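# Flip the grey finned box onto its fins

## Task

Turn the grey finned box upside down in place, so it ends up resting flat on its fins with its feet pointing upward.

## Robot and tools

Robot: two arms, left_arm and right_arm, each with a parallel two-finger gripper. The fingers extend along the gripper's +z axis and separate along its y axis. end_effector_position is the point midway between the finger pads, roughly 1 cm short of the fingertips.

Frames: the scene frame has its origin at table-top height, midway between the arms' nominal bases. +z is up, +x points out over the table, and left_arm sits on the +y side. Image left and right do not match arm names. Each arm reports its hand pose, velocities, targets and wrist-camera pose in its own base frame. Calibrated bases in the scene frame: left_arm at (+0.026, +0.257, +0.013) m, quat_wxyz (+1.000, 0, 0, -0.019); right_arm at (+0.001, -0.338, +0.037) m, quat_wxyz (+1.000, 0, 0, +0.016). Both bases have +z up, so base axes are nearly parallel to scene axes. Fixed cameras and the table use the scene frame. Reported poses may be off by a few centimetres, more when the arm reaches far.

Row layout (used by execute_actions and move): 14 numbers, the first 7 for left_arm then 7 for right_arm, each group being dx, dy, dz, rx, ry, rz, opening. Both arms' numbers are always required. dx..rz are offsets, not poses: they are measured from that arm's current Hand target, along that arm's base axes, with rotation about the Hand target's position. rx, ry, rz form a single rotation vector. Scale: 1.0 equals 0.6 m or 180 degrees; values lie in [-1, 1]. A translation longer than 1.0 may be shortened along its direction. opening is absolute: +1 fully open (0.094 m), -1 closed. Sending 0 for all six pose numbers of an arm re-requests its existing Hand target; sending 0 as opening closes the gripper halfway, so repeat the current opening to leave it alone.

execute_actions(actions, cameras): actions is a list of actions; each action is a list of up to 15 rows, one per 1/30 s control step, the last row repeating to fill 15 steps. Every row in an action is an offset from the Hand target at that action's start, not from the previous row; a new action or call starts from the updated Hand target, so repeating an offset keeps moving. An empty list just returns state and images. cameras selects images: omitted, null or ["all"] gives all, [] gives none, an unknown name invalidates the call.

move(target, speed, blend, opening_speed, blocking, cameras): drives each gripper in a straight line toward target, which is one 14-number row or a list of up to 15 rows; every row in the list counts from the same starting Hand targets. speed is the top path speed in m/s (0.002 to 4.3, default 0.25; turning up to twice that in rad/s), one value or one per target. blend (m) rounds corners in a list. opening_speed (0.2 or more per second on the -1..+1 scale) makes fingers change gradually. Paths share at most 10 s and do not avoid obstacles or the other arm. blocking=false returns after about 0.5 s while motion continues. The result adds a move: line giving the ending (done, off_target, moving, held, fault) and limits (paced = pose clipped; held = steps withheld). done means within 10 mm and 2 degrees at rest; neither done nor off_target reveals contact.

wait(seconds 0 to 10) lets time pass with commands held. stop brakes a running move. zoom_image(camera, region [x0, y0, x1, y1] in pixels, at most 504 by 504) enlarges part of the latest image of cam_head_left, cam_head_right, cam_high, cam_low, cam_left_wrist or cam_right_wrist, all 672x504. read_manual only gives licence texts. finished_scene(scene) ends the current scene (give its number) and cannot be undone; call it only once the box rests on its fins without the robot touching it.

Results: Hand target is the last commanded pose after clipping; the gripper often stops short of it because of friction and weight, so a further action (even all zeros) or an explicit offset closes the gap. Commanded orientation is clipped to within 40 degrees of the measured one each step. grip_measured is the measured opening on the -1..+1 scale; it tracks the command up to the force limit, so it does not show contact. grip_effort_nm is gripper motor effort (negative closing) and is not a pad force. Joint torques include the arm's weight; numbers 3 and 4 wrap at ±28 N m. Joint velocities "within noise" means the arm is still. Tool commands lists current gripper commands.

Cautions: the box must not fall or be left off the table. Avoid dropping it, releasing it while it moves, fast impacts and pressing hard; a target far beyond a contact presses harder, and faster moves hit harder. An arm blocked by an object keeps pushing until commanded back past its gripper. Keep the arms from striking or squeezing each other, including one gripper closing on the other's fingers. Route paths around an arm's own base, not near it, to avoid shoulder flips. Prolonged loads, stretched poses or pushing at unreachable targets heat motors; MOTOR HOT appears at 85 °C and at 100 °C the arm goes limp for a while. Loose objects may occasionally be nudged by outside pushes.

Each tool is called by a JSON object that holds its "method" and its "body", one argument or row to a line.

## Session

{"method": "execute_actions", "body": {
  "actions": []
}}

Scene clock: 0.00 s.
left_arm: end_effector_position=(+0.5662, -0.1283, +0.2532) grip_measured=+1.000 grip_effort_nm=n/a end_effector_quat_wxyz=(+0.190, -0.223, +0.955, +0.036) | right_arm: end_effector_position=(+0.4375, +0.0835, +0.2914) grip_measured=+1.000 grip_effort_nm=n/a end_effector_quat_wxyz=(+0.162, -0.288, +0.887, +0.322)
Joint positions: left_arm=[-0.296 1.668 1.62 -1.222 -0.251 -0.715 0.094] | right_arm=[-0.072 1.426 1.367 -1.439 -0.734 -0.671 0.094]
Joint velocities: within noise
Joint torques (N m): no reading
Heat: left arm: hottest elbow 33 °C; right arm: hottest waist 32 °C.
Hand target: left_arm +0.5722, -0.1301, +0.2596; +0.198, -0.224, +0.954, +0.032 | right_arm +0.4432, +0.0831, +0.3022; +0.174, -0.292, +0.885, +0.317
Tool commands: left_gripper/opening=+1.0 right_gripper/opening=+1.0

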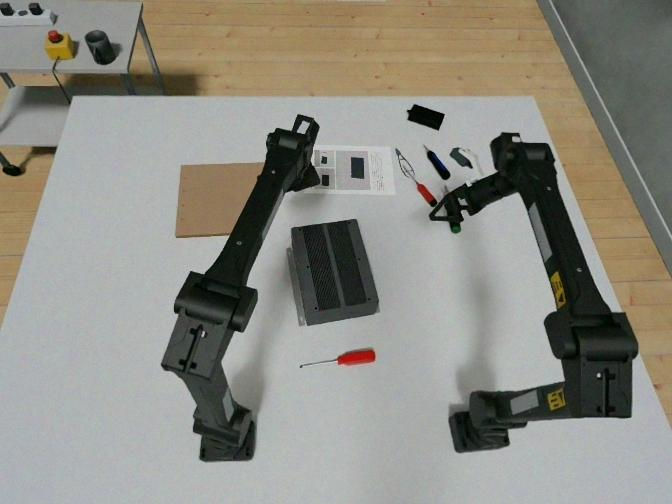

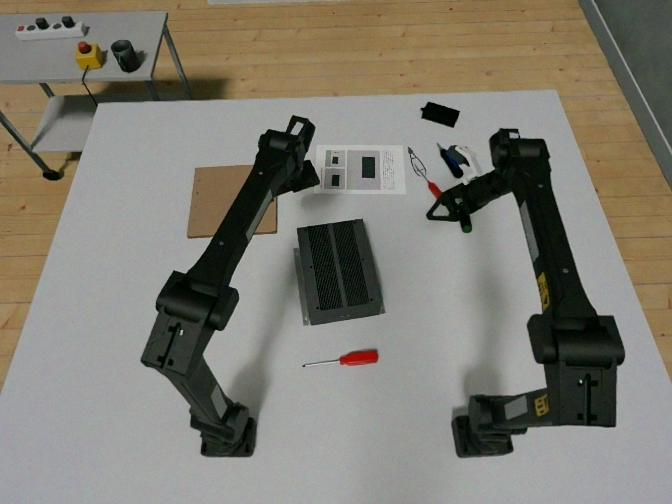

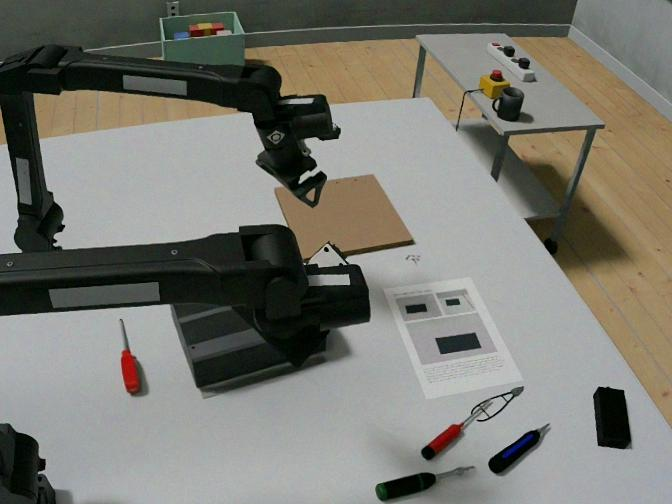

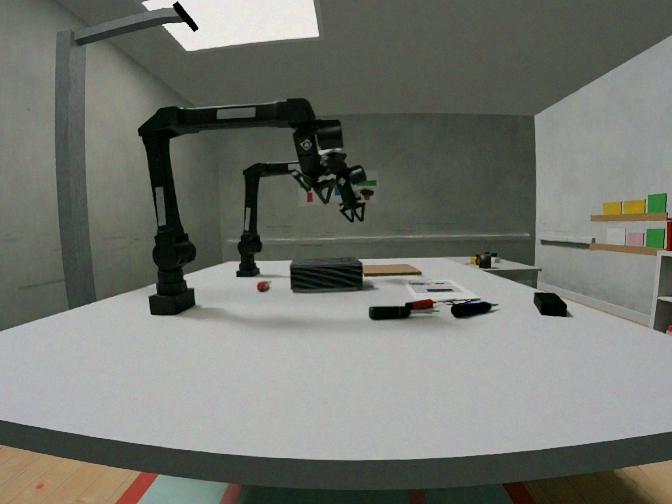

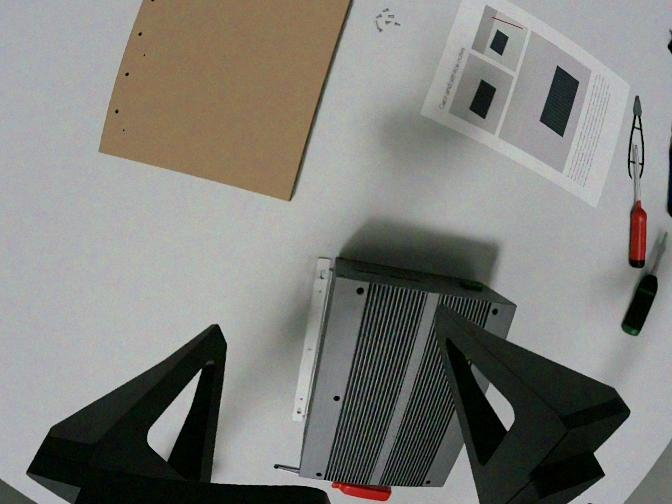

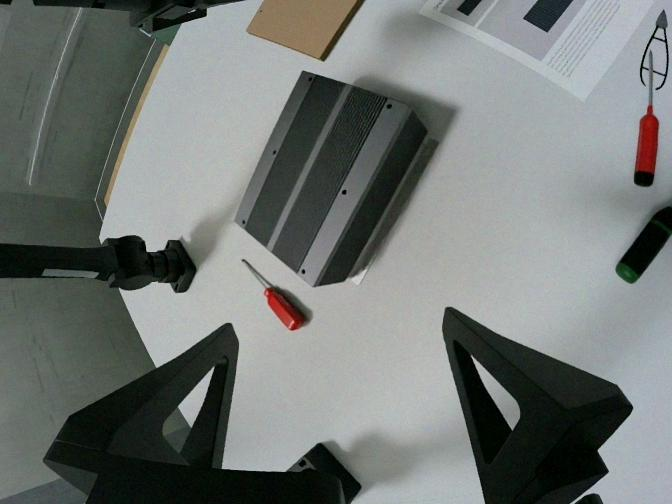

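{"method": "zoom_image", "body": {
  "camera": "cam_left_wrist",
  "region": [260, 230, 540, 500]
}}

{"method": "zoom_image", "body": {
  "camera": "cam_right_wrist",
  "region": [220, 60, 470, 300]
}}

{"method": "zoom_image", "body": {
  "camera": "cam_low",
  "region": [260, 230, 460, 330]
}}

{"method": "zoom_image", "body": {
  "camera": "cam_head_left",
  "region": [260, 190, 420, 380]
}}

{"method": "zoom_image", "body": {
  "camera": "cam_high",
  "region": [120, 200, 400, 420]
}}

Scaled by 1.800 from the camera's 672x504 image, which has a finer 960x720 frame.

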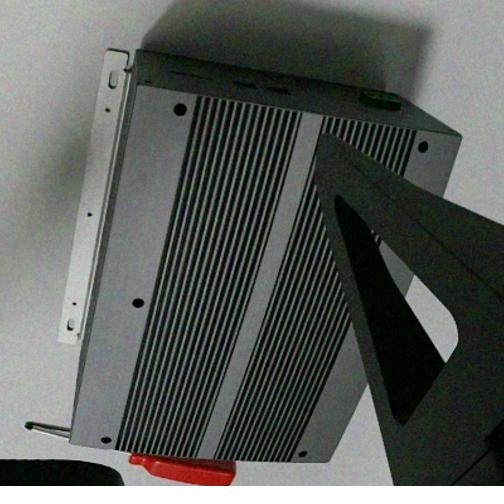

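Scaled by 2.016 from the camera's 672x504 image, which has a finer 960x720 frame.

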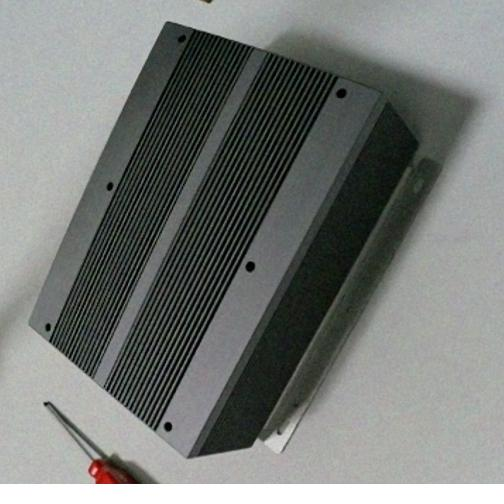

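Scaled by 2.520.

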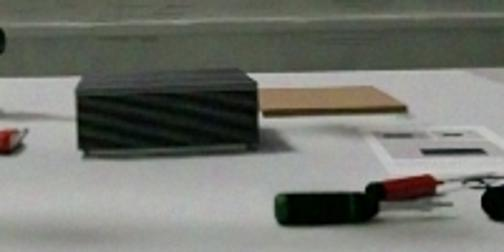

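Scaled by 2.653.

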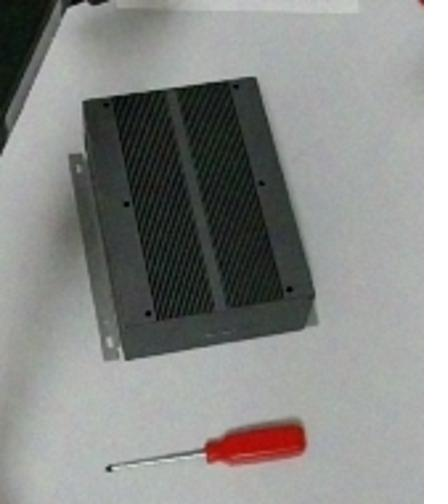

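Scaled by 1.800.

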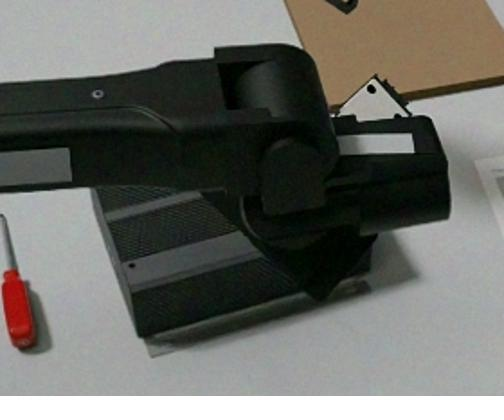

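{"method": "move", "body": {
  "target": [0,0,0,0,0,0,1, 0,-0.1,-0.28,0.14,0,0,1],
  "cameras": ["cam_right_wrist","cam_head_left"]
}}

{"method": "zoom_image", "body": {
  "camera": "cam_right_wrist",
  "region": [200, 60, 500, 300]
}}

Scene clock: 111.50 s.
left_arm: end_effector_position=(+0.5662, -0.1283, +0.2532) grip_measured=+1.000 grip_effort_nm=0.022 end_effector_quat_wxyz=(+0.190, -0.223, +0.955, +0.036) | right_arm: end_effector_position=(+0.4339, +0.0302, +0.1300) grip_measured=+1.000 grip_effort_nm=-0.007 end_effector_quat_wxyz=(+0.225, -0.246, +0.796, +0.505)
Joint positions: left_arm=[-0.296 1.668 1.62 -1.222 -0.251 -0.715 0.094] | right_arm=[-0.296 1.747 1.113 -1.333 -1.137 -1.151 0.094]
Joint velocities: within noise
Joint torques (N m): left_arm=[-0.56 -14.27 10.66 1.25 -0.15 -0.2] | right_arm=[-1.61 -11.4 7.84 -0.28 -0.82 -0.18]
Heat: left arm: hottest elbow 45 °C; right arm: hottest elbow 39 °C.
Hand target: left_arm +0.5722, -0.1301, +0.2596; +0.198, -0.224, +0.954, +0.032 | right_arm +0.4432, +0.0232, +0.1341; +0.234, -0.247, +0.795, +0.502
Off the commanded pose: left_arm 0.009 m, 1 deg | right_arm 0.012 m, 1 deg.
move: off_target (right_arm)
Images, in order (width x height): cam_head_left 672x504, cam_right_wrist 672x504.

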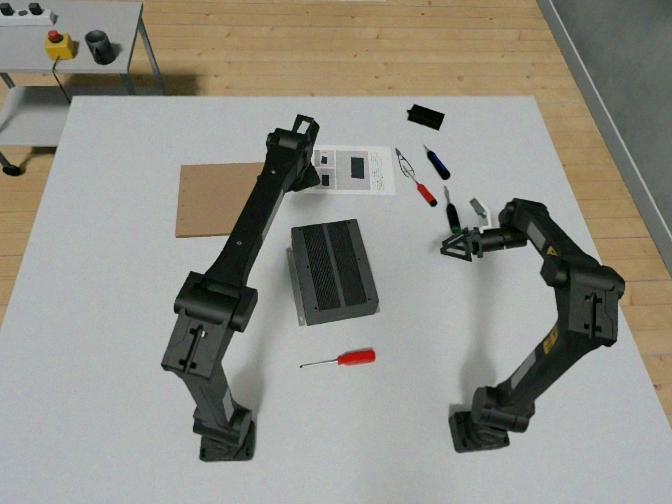

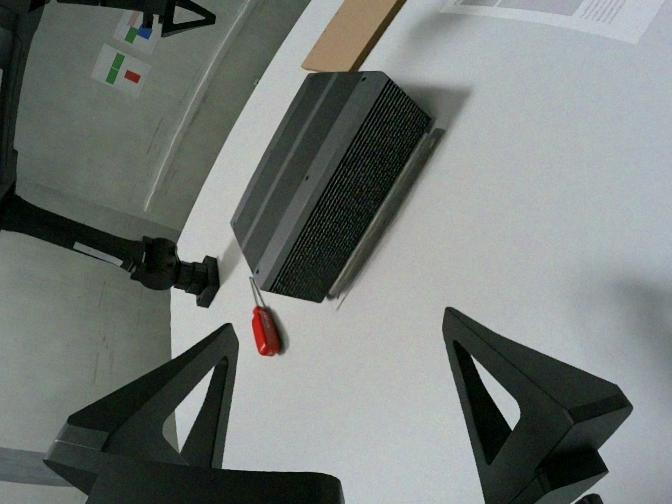

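Scaled by 1.680 from the camera's 672x504 image, which has a finer 960x720 frame.

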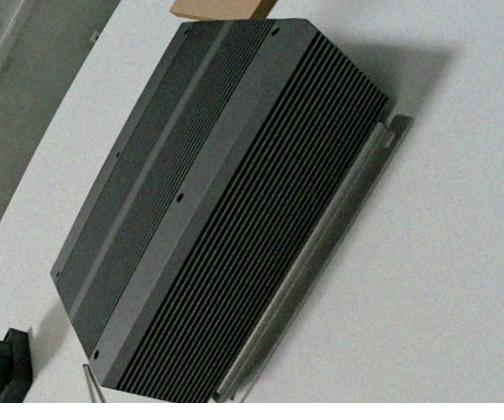

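{"method": "move", "body": {
  "target": [0,0,0,0,0,0,1, -0.08,0.08,-0.1,0.05,0,0,1],
  "cameras": ["cam_right_wrist"]
}}

{"method": "zoom_image", "body": {
  "camera": "cam_right_wrist",
  "region": [200, 60, 500, 300]
}}

Scene clock: 120.20 s.
left_arm: end_effector_position=(+0.5662, -0.1283, +0.2532) grip_measured=+1.000 grip_effort_nm=0.022 end_effector_quat_wxyz=(+0.190, -0.223, +0.955, +0.036) | right_arm: end_effector_position=(+0.3941, +0.0670, +0.0734) grip_measured=+1.000 grip_effort_nm=-0.017 end_effector_quat_wxyz=(+0.253, -0.225, +0.755, +0.562)
Joint positions: left_arm=[-0.296 1.668 1.62 -1.222 -0.251 -0.715 0.094] | right_arm=[-0.258 1.821 0.918 -1.132 -1.299 -1.193 0.094]
Joint velocities: within noise
Joint torques (N m): left_arm=[-0.73 -14.21 10.63 1.29 -0.15 -0.2] | right_arm=[0.03 -11.52 4.48 0.24 -0.85 -0.02]
Heat: left arm: hottest elbow 45 °C; right arm: hottest elbow 39 °C.
Hand target: left_arm +0.5722, -0.1301, +0.2596; +0.198, -0.224, +0.954, +0.032 | right_arm +0.3951, +0.0712, +0.0740; +0.252, -0.228, +0.753, +0.563
Off the commanded pose: left_arm 0.009 m, 1 deg | right_arm 0.004 m, 0 deg.
move: done
Images, in order (width x height): cam_right_wrist 672x504.

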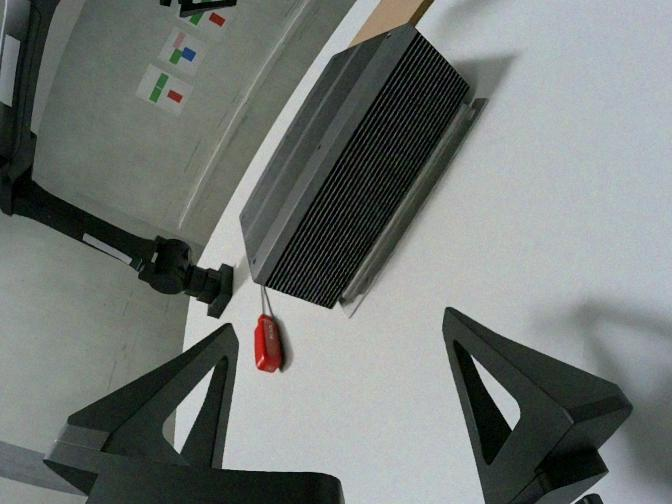

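Scaled by 1.680 from the camera's 672x504 image, which has a finer 960x720 frame.

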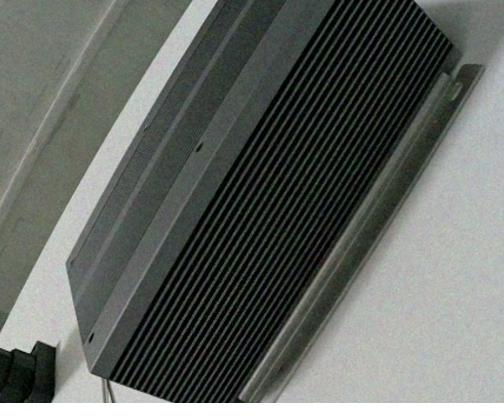

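{"method": "zoom_image", "body": {
  "camera": "cam_right_wrist",
  "region": [310, 220, 430, 330]
}}

{"method": "zoom_image", "body": {
  "camera": "cam_right_wrist",
  "region": [410, 70, 500, 150]
}}

{"method": "zoom_image", "body": {
  "camera": "cam_left_wrist",
  "region": [280, 240, 360, 320]
}}

{"method": "zoom_image", "body": {
  "camera": "cam_low",
  "region": [280, 250, 380, 300]
}}

Scaled by 4.200 from the camera's 672x504 image, which has a finer 960x720 frame.

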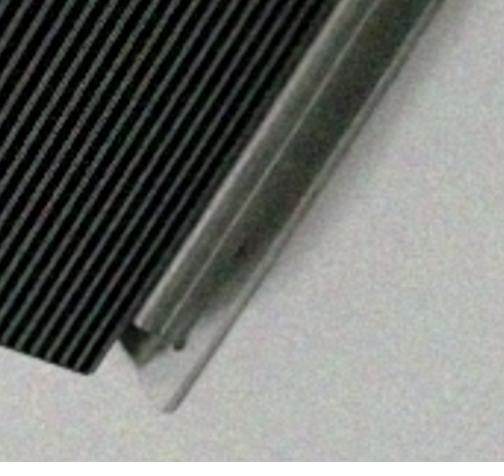

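Scaled by 5.600 from the camera's 672x504 image, which has a finer 960x720 frame.

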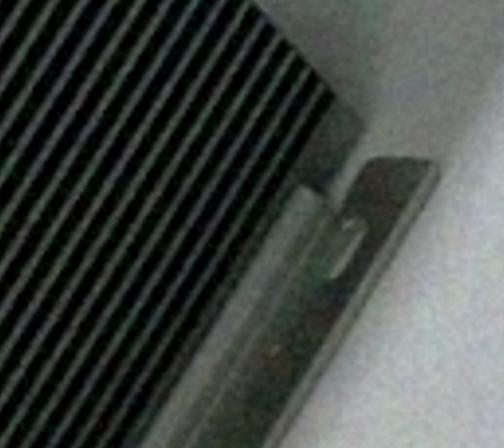

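This scene's latest camera images include none from cam_left_wrist. They are from: cam_right_wrist. cam_left_wrist's image comes with the result of a call that names it in "cameras".

This scene's latest camera images include none from cam_low. They are from: cam_right_wrist. cam_low's image comes with the result of a call that names it in "cameras".

{"method": "move", "body": {
  "target": [0,0,0,0,0,0,1, -0.03,0,-0.0,0,0.2,0,-1],
  "cameras": ["cam_right_wrist","cam_low"]
}}

{"method": "zoom_image", "body": {
  "camera": "cam_low",
  "region": [280, 250, 380, 300]
}}

Scene clock: 152.77 s.
left_arm: end_effector_position=(+0.5662, -0.1283, +0.2532) grip_measured=+1.000 grip_effort_nm=0.017 end_effector_quat_wxyz=(+0.190, -0.223, +0.955, +0.036) | right_arm: end_effector_position=(+0.3697, +0.0681, +0.0735) grip_measured=-0.986 grip_effort_nm=-0.764 end_effector_quat_wxyz=(+0.015, -0.039, +0.794, +0.607)
Joint positions: left_arm=[-0.296 1.668 1.62 -1.222 -0.251 -0.715 0.094] | right_arm=[-0.254 1.882 0.98 -1.462 -1.187 -0.905 0.001]
Joint velocities: within noise
Joint torques (N m): left_arm=[-0.67 -14.33 10.62 1.31 -0.15 -0.19] | right_arm=[0.5 -11.05 6.16 -1.06 -0.38 -0.06]
Heat: left arm: hottest elbow 46 °C; right arm: hottest elbow 36 °C.
Hand target: left_arm +0.5722, -0.1301, +0.2596; +0.198, -0.224, +0.954, +0.032 | right_arm +0.3772, +0.0712, +0.0741; +0.007, -0.043, +0.794, +0.606
Off the commanded pose: left_arm 0.009 m, 1 deg | right_arm 0.008 m, 1 deg.
move: done
Images, in order (width x height): cam_low 672x504, cam_right_wrist 672x504.

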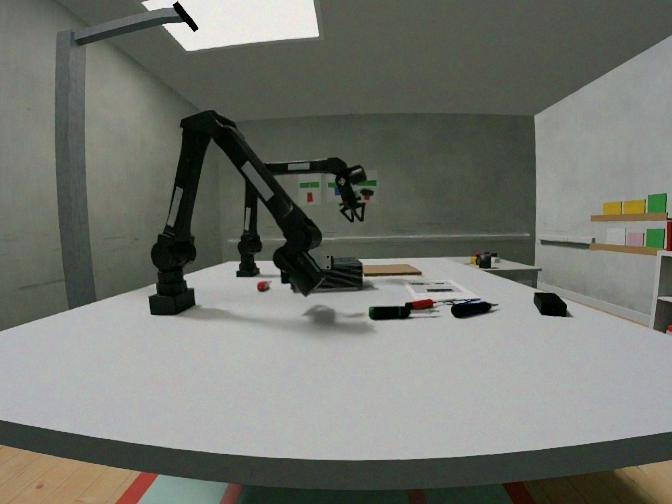

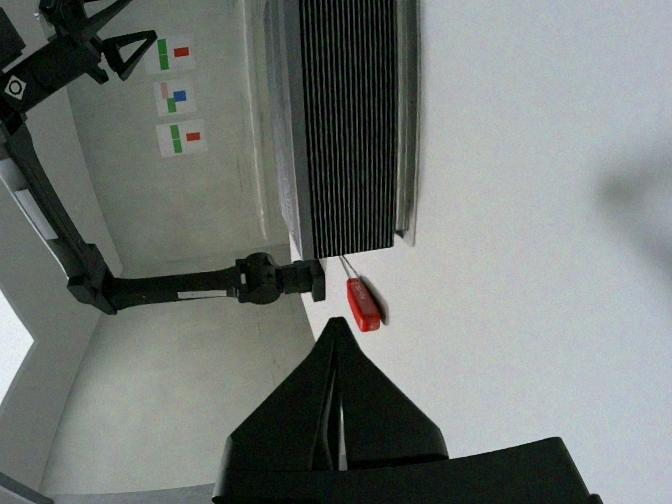

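Scaled by 5.040.

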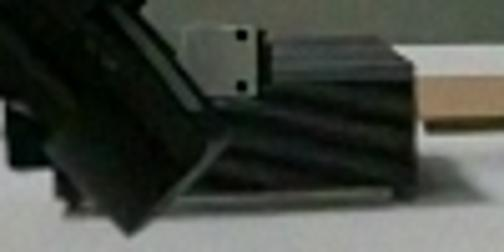

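{"method": "zoom_image", "body": {
  "camera": "cam_right_wrist",
  "region": [260, 0, 440, 270]
}}

{"method": "zoom_image", "body": {
  "camera": "cam_right_wrist",
  "region": [360, 170, 440, 270]
}}

Scaled by 1.867 from the camera's 672x504 image, which has a finer 960x720 frame.

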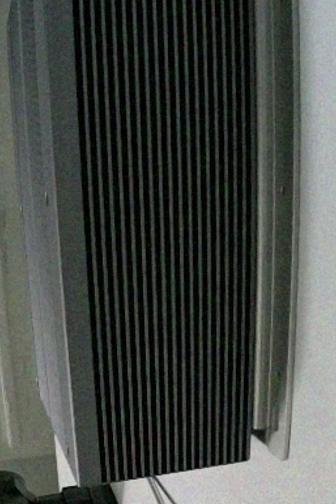

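Scaled by 5.040 from the camera's 672x504 image, which has a finer 960x720 frame.

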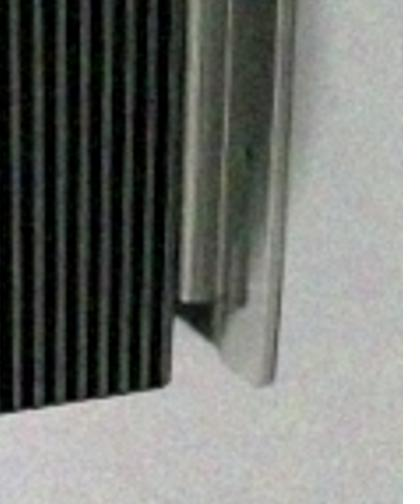

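{"method": "move", "body": {
  "target": [-0.28,-0.05,0.12,0,0,0,-1, -0.05,-0.12,0.05,0,0,0,-1],
  "cameras": ["cam_left_wrist","cam_right_wrist"]
}}

{"method": "zoom_image", "body": {
  "camera": "cam_left_wrist",
  "region": [200, 130, 480, 410]
}}

Scene clock: 347.83 s.
left_arm: end_effector_position=(+0.4084, -0.1591, +0.3322) grip_measured=-0.989 grip_effort_nm=-0.603 end_effector_quat_wxyz=(+0.200, -0.221, +0.954, +0.030) | right_arm: end_effector_position=(+0.3415, +0.0067, +0.0967) grip_measured=-0.986 grip_effort_nm=-0.764 end_effector_quat_wxyz=(+0.008, -0.030, +0.804, +0.594)
Joint positions: left_arm=[-0.489 1.316 1.44 -1.422 -0.305 -0.902 0.001] | right_arm=[-0.427 1.842 0.99 -1.675 -1.036 -1.077 0.001]
Joint velocities: within noise
Joint torques (N m): left_arm=[-1.44 -8.94 8.65 0.76 -0.32 -0.32] | right_arm=[-1.79 -11.69 5.57 -1.31 -0.29 -0.23]
Heat: left arm: hottest elbow 47 °C; right arm: hottest elbow 35 °C.
Hand target: left_arm +0.4042, -0.1602, +0.3315; +0.197, -0.223, +0.954, +0.032 | right_arm +0.3472, -0.0008, +0.1041; +0.007, -0.043, +0.794, +0.606
Off the commanded pose: left_arm 0.004 m, 0 deg | right_arm 0.012 m, 2 deg.
joint sent to its limit (right arm) — joint 4 (wrist pitch), lower limit. The joint targets are off in orientation, not in position.
move: off_target (right_arm)
Images, in order (width x height): cam_left_wrist 672x504, cam_right_wrist 672x504.

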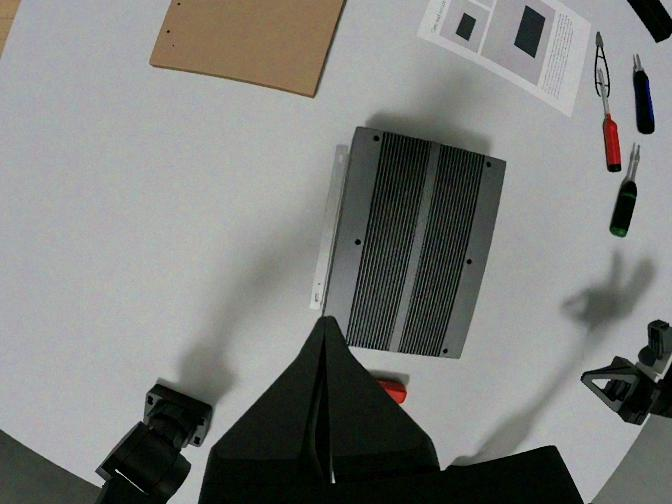

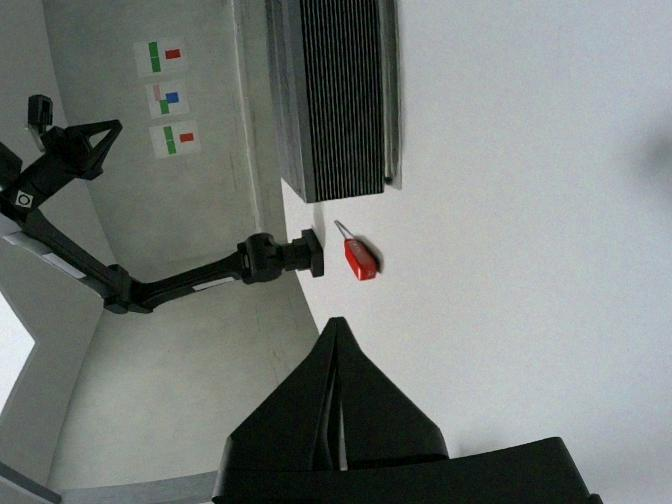

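Scaled by 1.800 from the camera's 672x504 image, which has a finer 960x720 frame.

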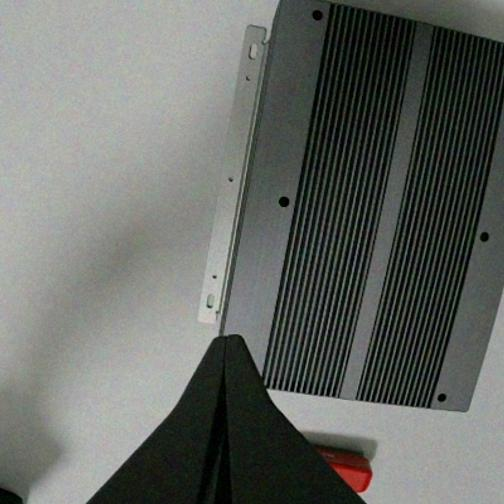

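{"method": "move", "body": {
  "target": [-0.248,-0.292,-0.22,0.076,0.128,-0.573,0.5, 0,-0.1,0,0,0,0,-1],
  "cameras": ["cam_left_wrist","cam_head_left"]
}}

Scene clock: 567.07 s.
left_arm: end_effector_position=(+0.2562, -0.3301, +0.2038) grip_measured=+0.497 grip_effort_nm=0.154 end_effector_quat_wxyz=(+0.010, +0.624, +0.781, +0.002) | right_arm: end_effector_position=(+0.3396, -0.0498, +0.0940) grip_measured=-0.986 grip_effort_nm=-0.764 end_effector_quat_wxyz=(+0.029, -0.012, +0.825, +0.564)
Joint positions: left_arm=[-0.913 1.433 1.261 -1.38 -0.008 0.434 0.07] | right_arm=[-0.56 1.842 1.034 -1.675 -0.94 -1.077 0.001]
Joint velocities: within noise
Joint torques (N m): left_arm=[-1.49 -8.29 9.47 0.25 0.21 -0.08] | right_arm=[-1.85 -13.74 6.39 -1.48 -0.32 -0.17]
Heat: left arm: hottest elbow 43 °C; right arm: hottest elbow 35 °C.
Hand target: left_arm +0.2554, -0.3354, +0.1996; +0.000, +0.632, +0.775, +0.003 | right_arm +0.3472, -0.0609, +0.1041; +0.007, -0.043, +0.794, +0.606
Off the commanded pose: left_arm 0.007 m, 2 deg | right_arm 0.017 m, 7 deg.
joint sent to its limit (right arm) — joint 4 (wrist pitch), lower limit. The joint targets are off in orientation, not in position.
move: off_target (right_arm)
Images, in order (width x height): cam_head_left 672x504, cam_left_wrist 672x504.

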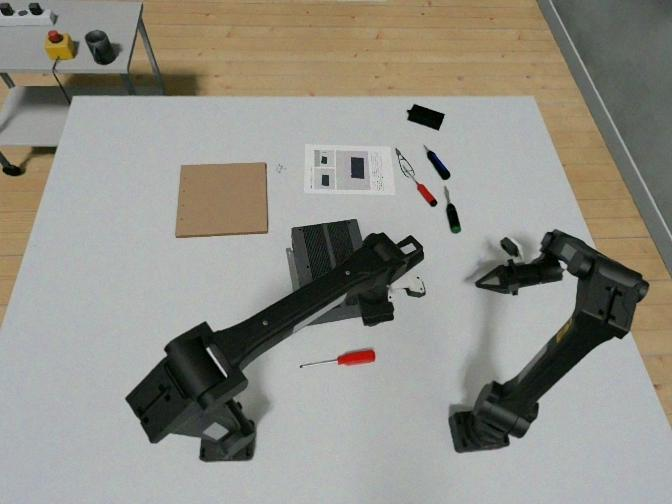

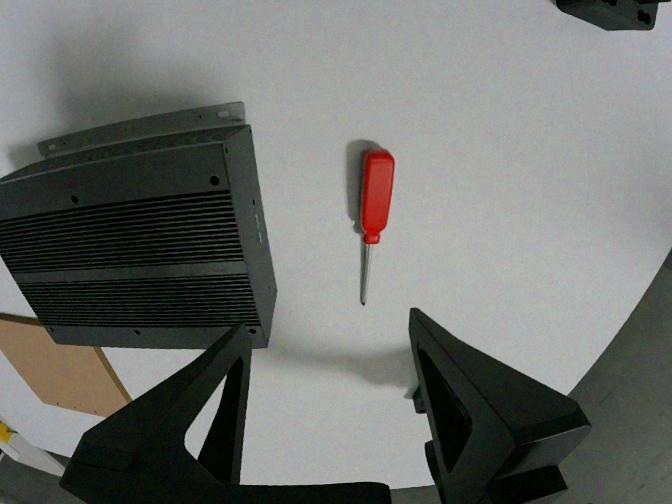

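{"method": "move", "body": {
  "target": [-0.0723,0.009,-0.25,0,0,0,0.3, 0,0,0.0,0,0,0,-1],
  "cameras": ["cam_left_wrist","cam_head_left"]
}}

Scene clock: 591.33 s.
left_arm: end_effector_position=(+0.2143, -0.3266, +0.0569) grip_measured=+0.303 grip_effort_nm=-0.115 end_effector_quat_wxyz=(+0.005, +0.634, +0.773, +0.002) | right_arm: end_effector_position=(+0.3396, -0.0498, +0.0940) grip_measured=-0.986 grip_effort_nm=-0.764 end_effector_quat_wxyz=(+0.029, -0.012, +0.825, +0.564)
Joint positions: left_arm=[-0.992 1.517 0.937 -0.983 -0.008 0.382 0.061] | right_arm=[-0.56 1.842 1.034 -1.675 -0.94 -1.077 0.001]
Joint velocities: within noise
Joint torques (N m): left_arm=[-1.67 -8.23 7.24 1.07 0.17 -0.34] | right_arm=[-1.79 -12.51 6.39 -1.33 -0.28 -0.16]
Heat: left arm: hottest elbow 43 °C; right arm: hottest elbow 35 °C.
Hand target: left_arm +0.2120, -0.3300, +0.0495; +0.000, +0.632, +0.775, +0.003 | right_arm +0.3472, -0.0609, +0.1041; +0.007, -0.043, +0.794, +0.606
Off the commanded pose: left_arm 0.008 m, 1 deg | right_arm 0.017 m, 7 deg.
joint sent to its limit (right arm) — joint 4 (wrist pitch), lower limit. The joint targets are off in orientation, not in position.
move: off_target (right_arm)
Images, in order (width x height): cam_head_left 672x504, cam_left_wrist 672x504.

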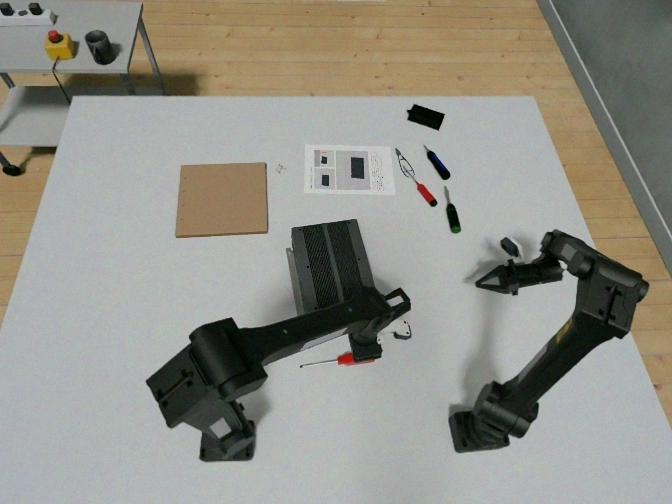

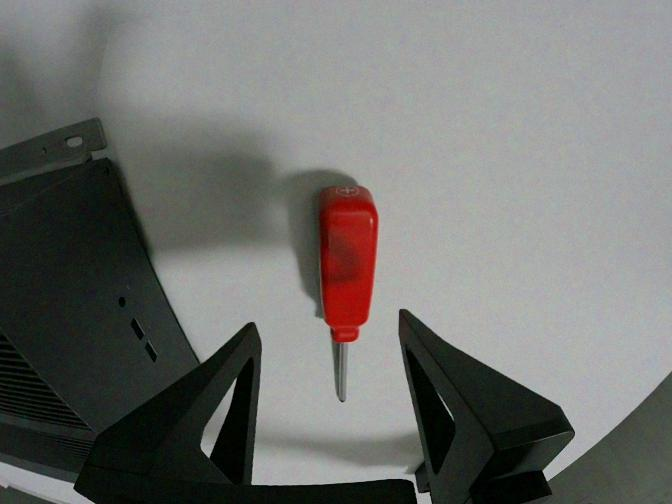

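{"method": "move", "body": {
  "target": [-0.012,-0.01,-0.07,0,0,0,0.3, 0,0,0.0,0,0,0,-1],
  "cameras": ["cam_left_wrist"],
  "speed": 0.1
}}

Scene clock: 604.37 s.
left_arm: end_effector_position=(+0.2088, -0.3343, +0.0167) grip_measured=+0.303 grip_effort_nm=-0.115 end_effector_quat_wxyz=(+0.007, +0.634, +0.773, +0.002) | right_arm: end_effector_position=(+0.3396, -0.0498, +0.0940) grip_measured=-0.986 grip_effort_nm=-0.759 end_effector_quat_wxyz=(+0.029, -0.012, +0.825, +0.564)
Joint positions: left_arm=[-1.015 1.593 0.896 -0.862 -0.008 0.358 0.061] | right_arm=[-0.56 1.842 1.034 -1.675 -0.94 -1.077 0.001]
Joint velocities: within noise
Joint torques (N m): left_arm=[-1.67 -8.59 6.5 1.05 0.18 -0.33] | right_arm=[-2.32 -12.28 6.38 -1.51 -0.26 -0.21]
Heat: left arm: hottest elbow 43 °C; right arm: hottest elbow 35 °C.
Hand target: left_arm +0.2049, -0.3360, +0.0076; +0.000, +0.632, +0.775, +0.003 | right_arm +0.3472, -0.0609, +0.1041; +0.007, -0.043, +0.794, +0.606
Off the commanded pose: left_arm 0.010 m, 1 deg | right_arm 0.017 m, 7 deg.
joint sent to its limit (right arm) — joint 4 (wrist pitch), lower limit. The joint targets are off in orientation, not in position.
move: off_target (right_arm)
Images, in order (width x height): cam_left_wrist 672x504.

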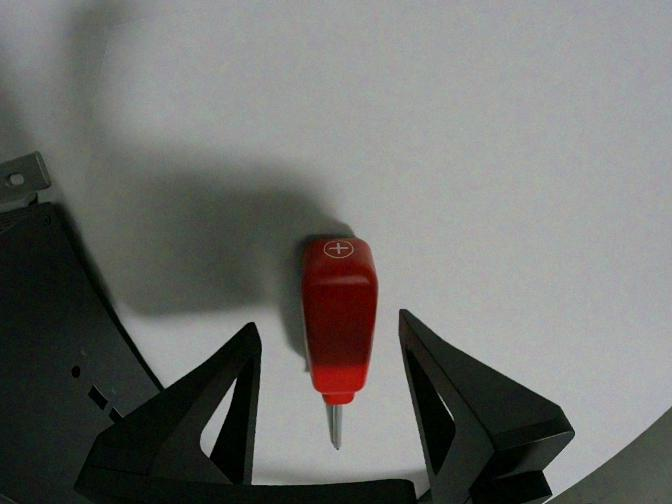

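{"method": "move", "body": {
  "target": [0,0,-0.017,0,0,0,0.3, 0,0,0.0,0,0,0,-1],
  "cameras": ["cam_left_wrist"],
  "speed": 0.05
}}

Scene clock: 609.50 s.
left_arm: end_effector_position=(+0.2096, -0.3355, +0.0079) grip_measured=+0.303 grip_effort_nm=-0.115 end_effector_quat_wxyz=(+0.009, +0.634, +0.774, +0.001) | right_arm: end_effector_position=(+0.3396, -0.0498, +0.0940) grip_measured=-0.986 grip_effort_nm=-0.764 end_effector_quat_wxyz=(+0.029, -0.012, +0.825, +0.564)
Joint positions: left_arm=[-1.015 1.611 0.889 -0.832 -0.008 0.358 0.061] | right_arm=[-0.56 1.842 1.034 -1.675 -0.94 -1.077 0.001]
Joint velocities: within noise
Joint torques (N m): left_arm=[-1.61 -8.47 6.24 0.92 0.17 -0.32] | right_arm=[-1.44 -13.16 6.5 -1.31 -0.28 -0.2]
Heat: left arm: hottest elbow 43 °C; right arm: hottest elbow 35 °C.
Hand target: left_arm +0.2050, -0.3361, -0.0025; +0.001, +0.632, +0.775, +0.003 | right_arm +0.3472, -0.0609, +0.1041; +0.007, -0.043, +0.794, +0.606
Off the commanded pose: left_arm 0.011 m, 1 deg | right_arm 0.017 m, 7 deg.
joint sent to its limit (right arm) — joint 4 (wrist pitch), lower limit. The joint targets are off in orientation, not in position.
move: off_target (left_arm, right_arm)
Images, in order (width x height): cam_left_wrist 672x504.

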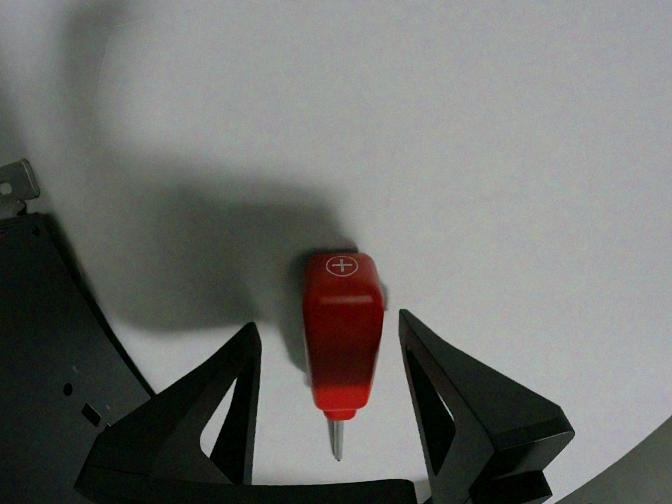

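{"method": "move", "body": {
  "target": [0,0,0,0,0,0,-0.75, 0,0,0.0,0,0,0,-1],
  "cameras": ["cam_left_wrist"],
  "opening_speed": 0.8
}}

Scene clock: 614.10 s.
left_arm: end_effector_position=(+0.2094, -0.3359, +0.0079) grip_measured=-0.404 grip_effort_nm=-1.009 end_effector_quat_wxyz=(+0.010, +0.634, +0.774, +0.001) | right_arm: end_effector_position=(+0.3396, -0.0498, +0.0940) grip_measured=-0.986 grip_effort_nm=-0.764 end_effector_quat_wxyz=(+0.029, -0.012, +0.825, +0.564)
Joint positions: left_arm=[-1.015 1.611 0.889 -0.831 -0.008 0.357 0.028] | right_arm=[-0.56 1.842 1.034 -1.675 -0.94 -1.077 0.001]
Joint velocities: within noise
Joint torques (N m): left_arm=[-1.49 -8.41 6.27 1.09 0.18 -0.32] | right_arm=[-2.37 -13.51 6.5 -1.28 -0.32 -0.17]
Heat: left arm: hottest elbow 42 °C; right arm: hottest elbow 35 °C.
Hand target: left_arm +0.2049, -0.3361, -0.0025; +0.001, +0.632, +0.775, +0.003 | right_arm +0.3472, -0.0609, +0.1041; +0.007, -0.043, +0.794, +0.606
Off the commanded pose: left_arm 0.011 m, 1 deg | right_arm 0.017 m, 7 deg.
joint sent to its limit (right arm) — joint 4 (wrist pitch), lower limit. The joint targets are off in orientation, not in position.
move: off_target (left_arm, right_arm)
Images, in order (width x height): cam_left_wrist 672x504.

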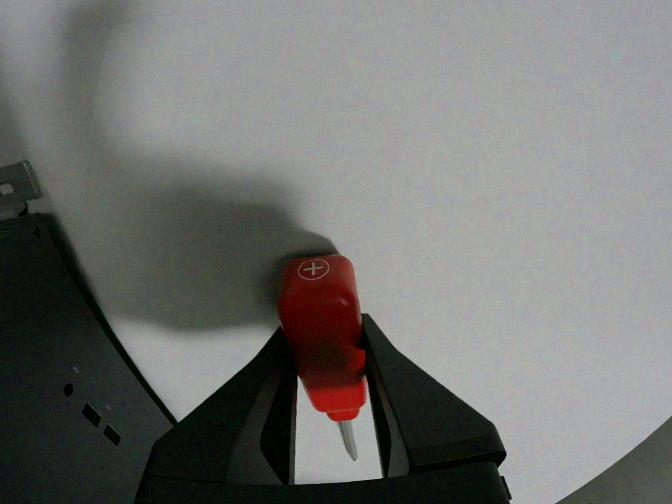

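{"method": "move", "body": {
  "target": [
    [0,0,0.2,0,0,0,-0.75, 0,0,0.0,0,0,0,-1],
    [0.17,0.76,0.2,0,0,0.25,-0.75, 0,0,0.0,0,0,0,-1],
    [0.17,0.76,0.04,0,0,0.25,-0.75, 0,0,0.0,0,0,0,-1]
  ],
  "cameras": ["cam_left_wrist","cam_head_left"],
  "blend": 0.05
}}

Scene clock: 626.03 s.
left_arm: end_effector_position=(+0.3049, +0.1169, +0.0256) grip_measured=-0.406 grip_effort_nm=-1.013 end_effector_quat_wxyz=(+0.000, +0.285, +0.958, +0.005) | right_arm: end_effector_position=(+0.3396, -0.0498, +0.0940) grip_measured=-0.986 grip_effort_nm=-0.769 end_effector_quat_wxyz=(+0.029, -0.012, +0.825, +0.564)
Joint positions: left_arm=[0.364 1.418 0.726 -0.873 -0.008 0.943 0.028] | right_arm=[-0.56 1.842 1.034 -1.675 -0.94 -1.077 0.001]
Joint velocities: within noise
Joint torques (N m): left_arm=[-0.03 -6.12 6.95 1.02 0.23 -0.05] | right_arm=[-2.26 -12.63 6.48 -1.36 -0.25 -0.16]
Heat: left arm: hottest elbow 42 °C; right arm: hottest elbow 36 °C.
Hand target: left_arm +0.3068, +0.1200, +0.0215; -0.001, +0.288, +0.958, +0.003 | right_arm +0.3472, -0.0609, +0.1041; +0.007, -0.043, +0.794, +0.606
Off the commanded pose: left_arm 0.005 m, 0 deg | right_arm 0.017 m, 7 deg.
joint sent to its limit (right arm) — joint 4 (wrist pitch), lower limit. The joint targets are off in orientation, not in position.
move: off_target (right_arm); blend cut to 0.048 m at target 2
Images, in order (width x height): cam_head_left 672x504, cam_left_wrist 672x504.

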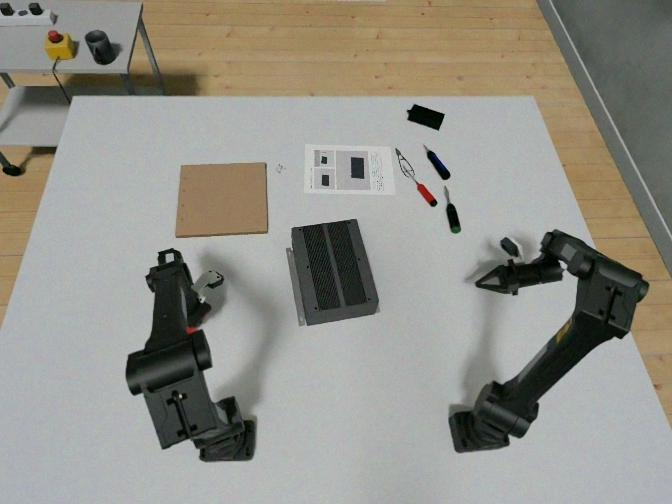

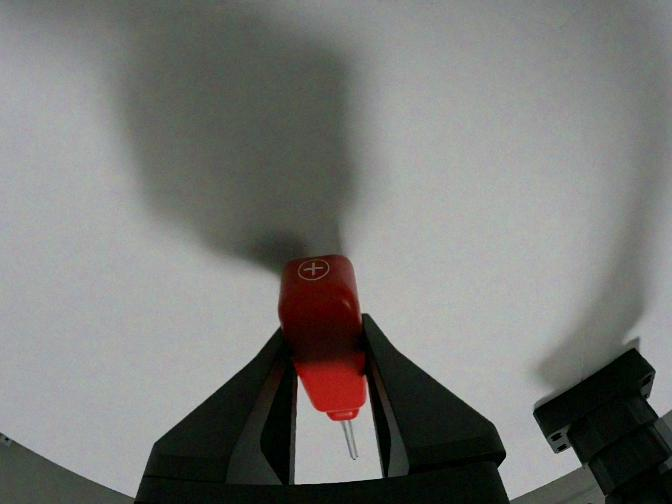

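{"method": "move", "body": {
  "target": [0,0,-0.028,0,0,0,-0.75, 0,0,0.0,0,0,0,-1],
  "cameras": ["cam_left_wrist"],
  "speed": 0.05
}}

{"method": "move", "body": {
  "target": [0,0,0,0,0,0,0.3, 0,0,0.0,0,0,0,-1],
  "cameras": ["cam_left_wrist"],
  "opening_speed": 0.6
}}

Scene clock: 631.30 s.
left_arm: end_effector_position=(+0.3080, +0.1181, +0.0111) grip_measured=-0.406 grip_effort_nm=-1.009 end_effector_quat_wxyz=(+0.003, +0.286, +0.958, +0.007) | right_arm: end_effector_position=(+0.3396, -0.0498, +0.0940) grip_measured=-0.986 grip_effort_nm=-0.764 end_effector_quat_wxyz=(+0.029, -0.012, +0.825, +0.564)
Joint positions: left_arm=[0.364 1.453 0.713 -0.818 -0.008 0.943 0.028] | right_arm=[-0.56 1.842 1.034 -1.675 -0.94 -1.077 0.001]
Joint velocities: within noise
Joint torques (N m): left_arm=[-0.09 -6.18 6.28 1.05 0.22 -0.06] | right_arm=[-1.67 -13.1 6.42 -1.28 -0.3 -0.16]
Heat: left arm: hottest elbow 41 °C; right arm: hottest elbow 36 °C.
Hand target: left_arm +0.3069, +0.1201, +0.0047; -0.001, +0.288, +0.958, +0.003 | right_arm +0.3472, -0.0609, +0.1041; +0.007, -0.043, +0.794, +0.606
Off the commanded pose: left_arm 0.007 m, 1 deg | right_arm 0.017 m, 7 deg.
joint sent to its limit (right arm) — joint 4 (wrist pitch), lower limit. The joint targets are off in orientation, not in position.
move: off_target (right_arm)
Images, in order (width x height): cam_left_wrist 672x504.

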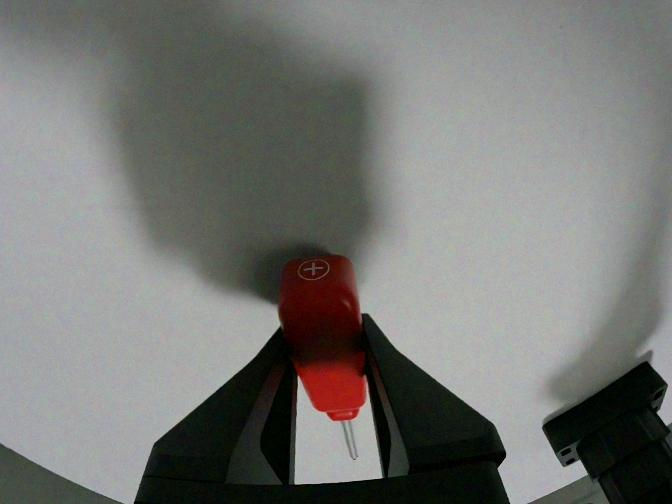

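Scene clock: 633.40 s.
left_arm: end_effector_position=(+0.3082, +0.1181, +0.0111) grip_measured=+0.297 grip_effort_nm=0.159 end_effector_quat_wxyz=(+0.003, +0.286, +0.958, +0.007) | right_arm: end_effector_position=(+0.3396, -0.0498, +0.0940) grip_measured=-0.986 grip_effort_nm=-0.759 end_effector_quat_wxyz=(+0.029, -0.012, +0.825, +0.564)
Joint positions: left_arm=[0.364 1.453 0.713 -0.817 -0.007 0.943 0.061] | right_arm=[-0.56 1.842 1.034 -1.675 -0.94 -1.077 0.001]
Joint velocities: within noise
Joint torques (N m): left_arm=[-0.03 -6.24 6.26 1.06 0.21 -0.06] | right_arm=[-1.44 -12.75 6.41 -1.39 -0.31 -0.16]
Heat: left arm: hottest elbow 41 °C; right arm: hottest elbow 36 °C.
Hand target: left_arm +0.3068, +0.1201, +0.0047; -0.001, +0.288, +0.958, +0.003 | right_arm +0.3472, -0.0609, +0.1041; +0.007, -0.043, +0.794, +0.606
Off the commanded pose: left_arm 0.007 m, 1 deg | right_arm 0.017 m, 7 deg.
joint sent to its limit (right arm) — joint 4 (wrist pitch), lower limit. The joint targets are off in orientation, not in position.
move: off_target (right_arm)
Images, in order (width x height): cam_left_wrist 672x504.

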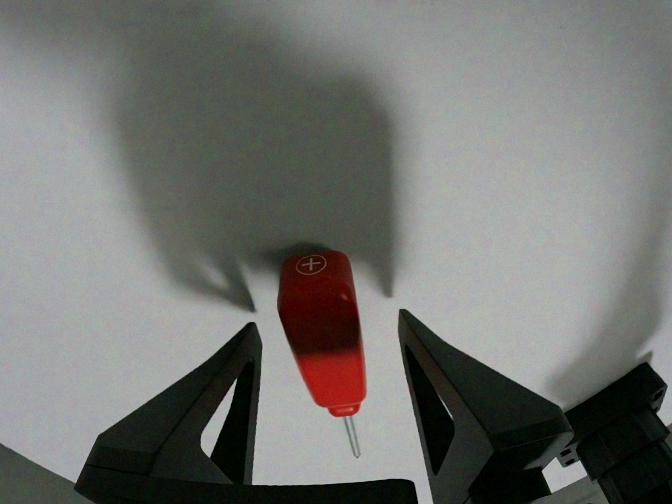

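{"method": "move", "body": {
  "target": [0.05,0.05,0.45,0,0,0,0.3, 0.088,0.268,0.326,-0.184,-0.195,0.06,-1],
  "cameras": ["cam_right_wrist","cam_head_left","cam_head_right"]
}}

Scene clock: 659.53 s.
left_arm: end_effector_position=(+0.3291, +0.1429, +0.2599) grip_measured=+0.297 grip_effort_nm=0.154 end_effector_quat_wxyz=(-0.012, +0.286, +0.958, -0.006) | right_arm: end_effector_position=(+0.3879, +0.0959, +0.2811) grip_measured=-0.986 grip_effort_nm=-0.764 end_effector_quat_wxyz=(+0.154, -0.283, +0.889, +0.325)
Joint positions: left_arm=[0.408 1.293 1.273 -1.577 -0.007 0.988 0.061] | right_arm=[-0.048 1.301 1.219 -1.411 -0.733 -0.635 0.001]
Joint velocities: within noise
Joint torques (N m): left_arm=[-0.09 -7.3 11.99 0.21 0.2 -0.06] | right_arm=[0.62 -8.18 11.17 1.07 -0.42 -0.05]
Heat: left arm: hottest elbow 41 °C; right arm: hottest elbow 36 °C.
Hand target: left_arm +0.3369, +0.1501, +0.2747; -0.001, +0.288, +0.958, +0.003 | right_arm +0.4001, +0.1000, +0.2997; +0.175, -0.294, +0.885, +0.316
Off the commanded pose: left_arm 0.018 m, 2 deg | right_arm 0.023 m, 3 deg.
move: off_target (left_arm, right_arm)
Images, in order (width x height): cam_head_left 672x504, cam_head_right 672x504, cam_right_wrist 672x504.

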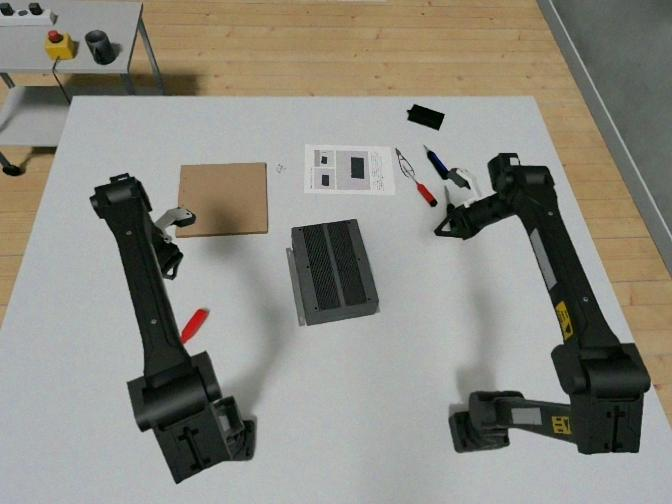

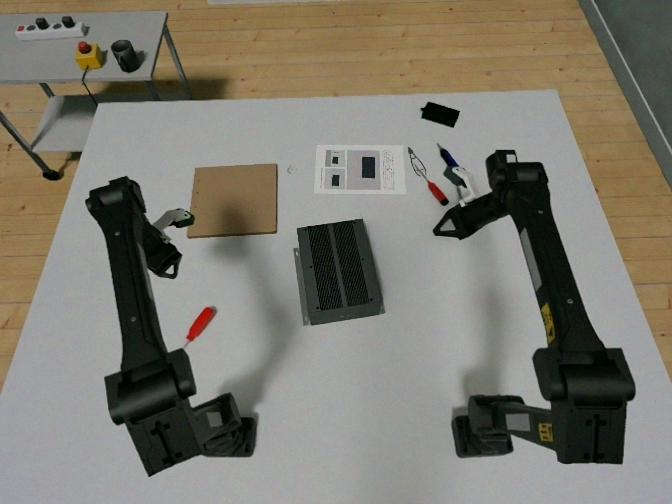

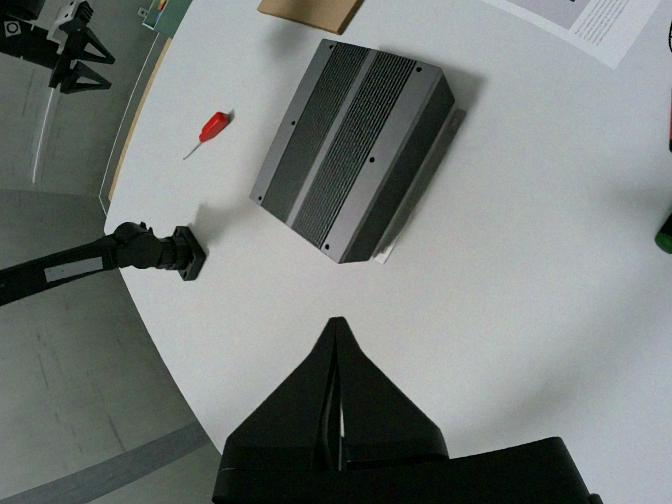

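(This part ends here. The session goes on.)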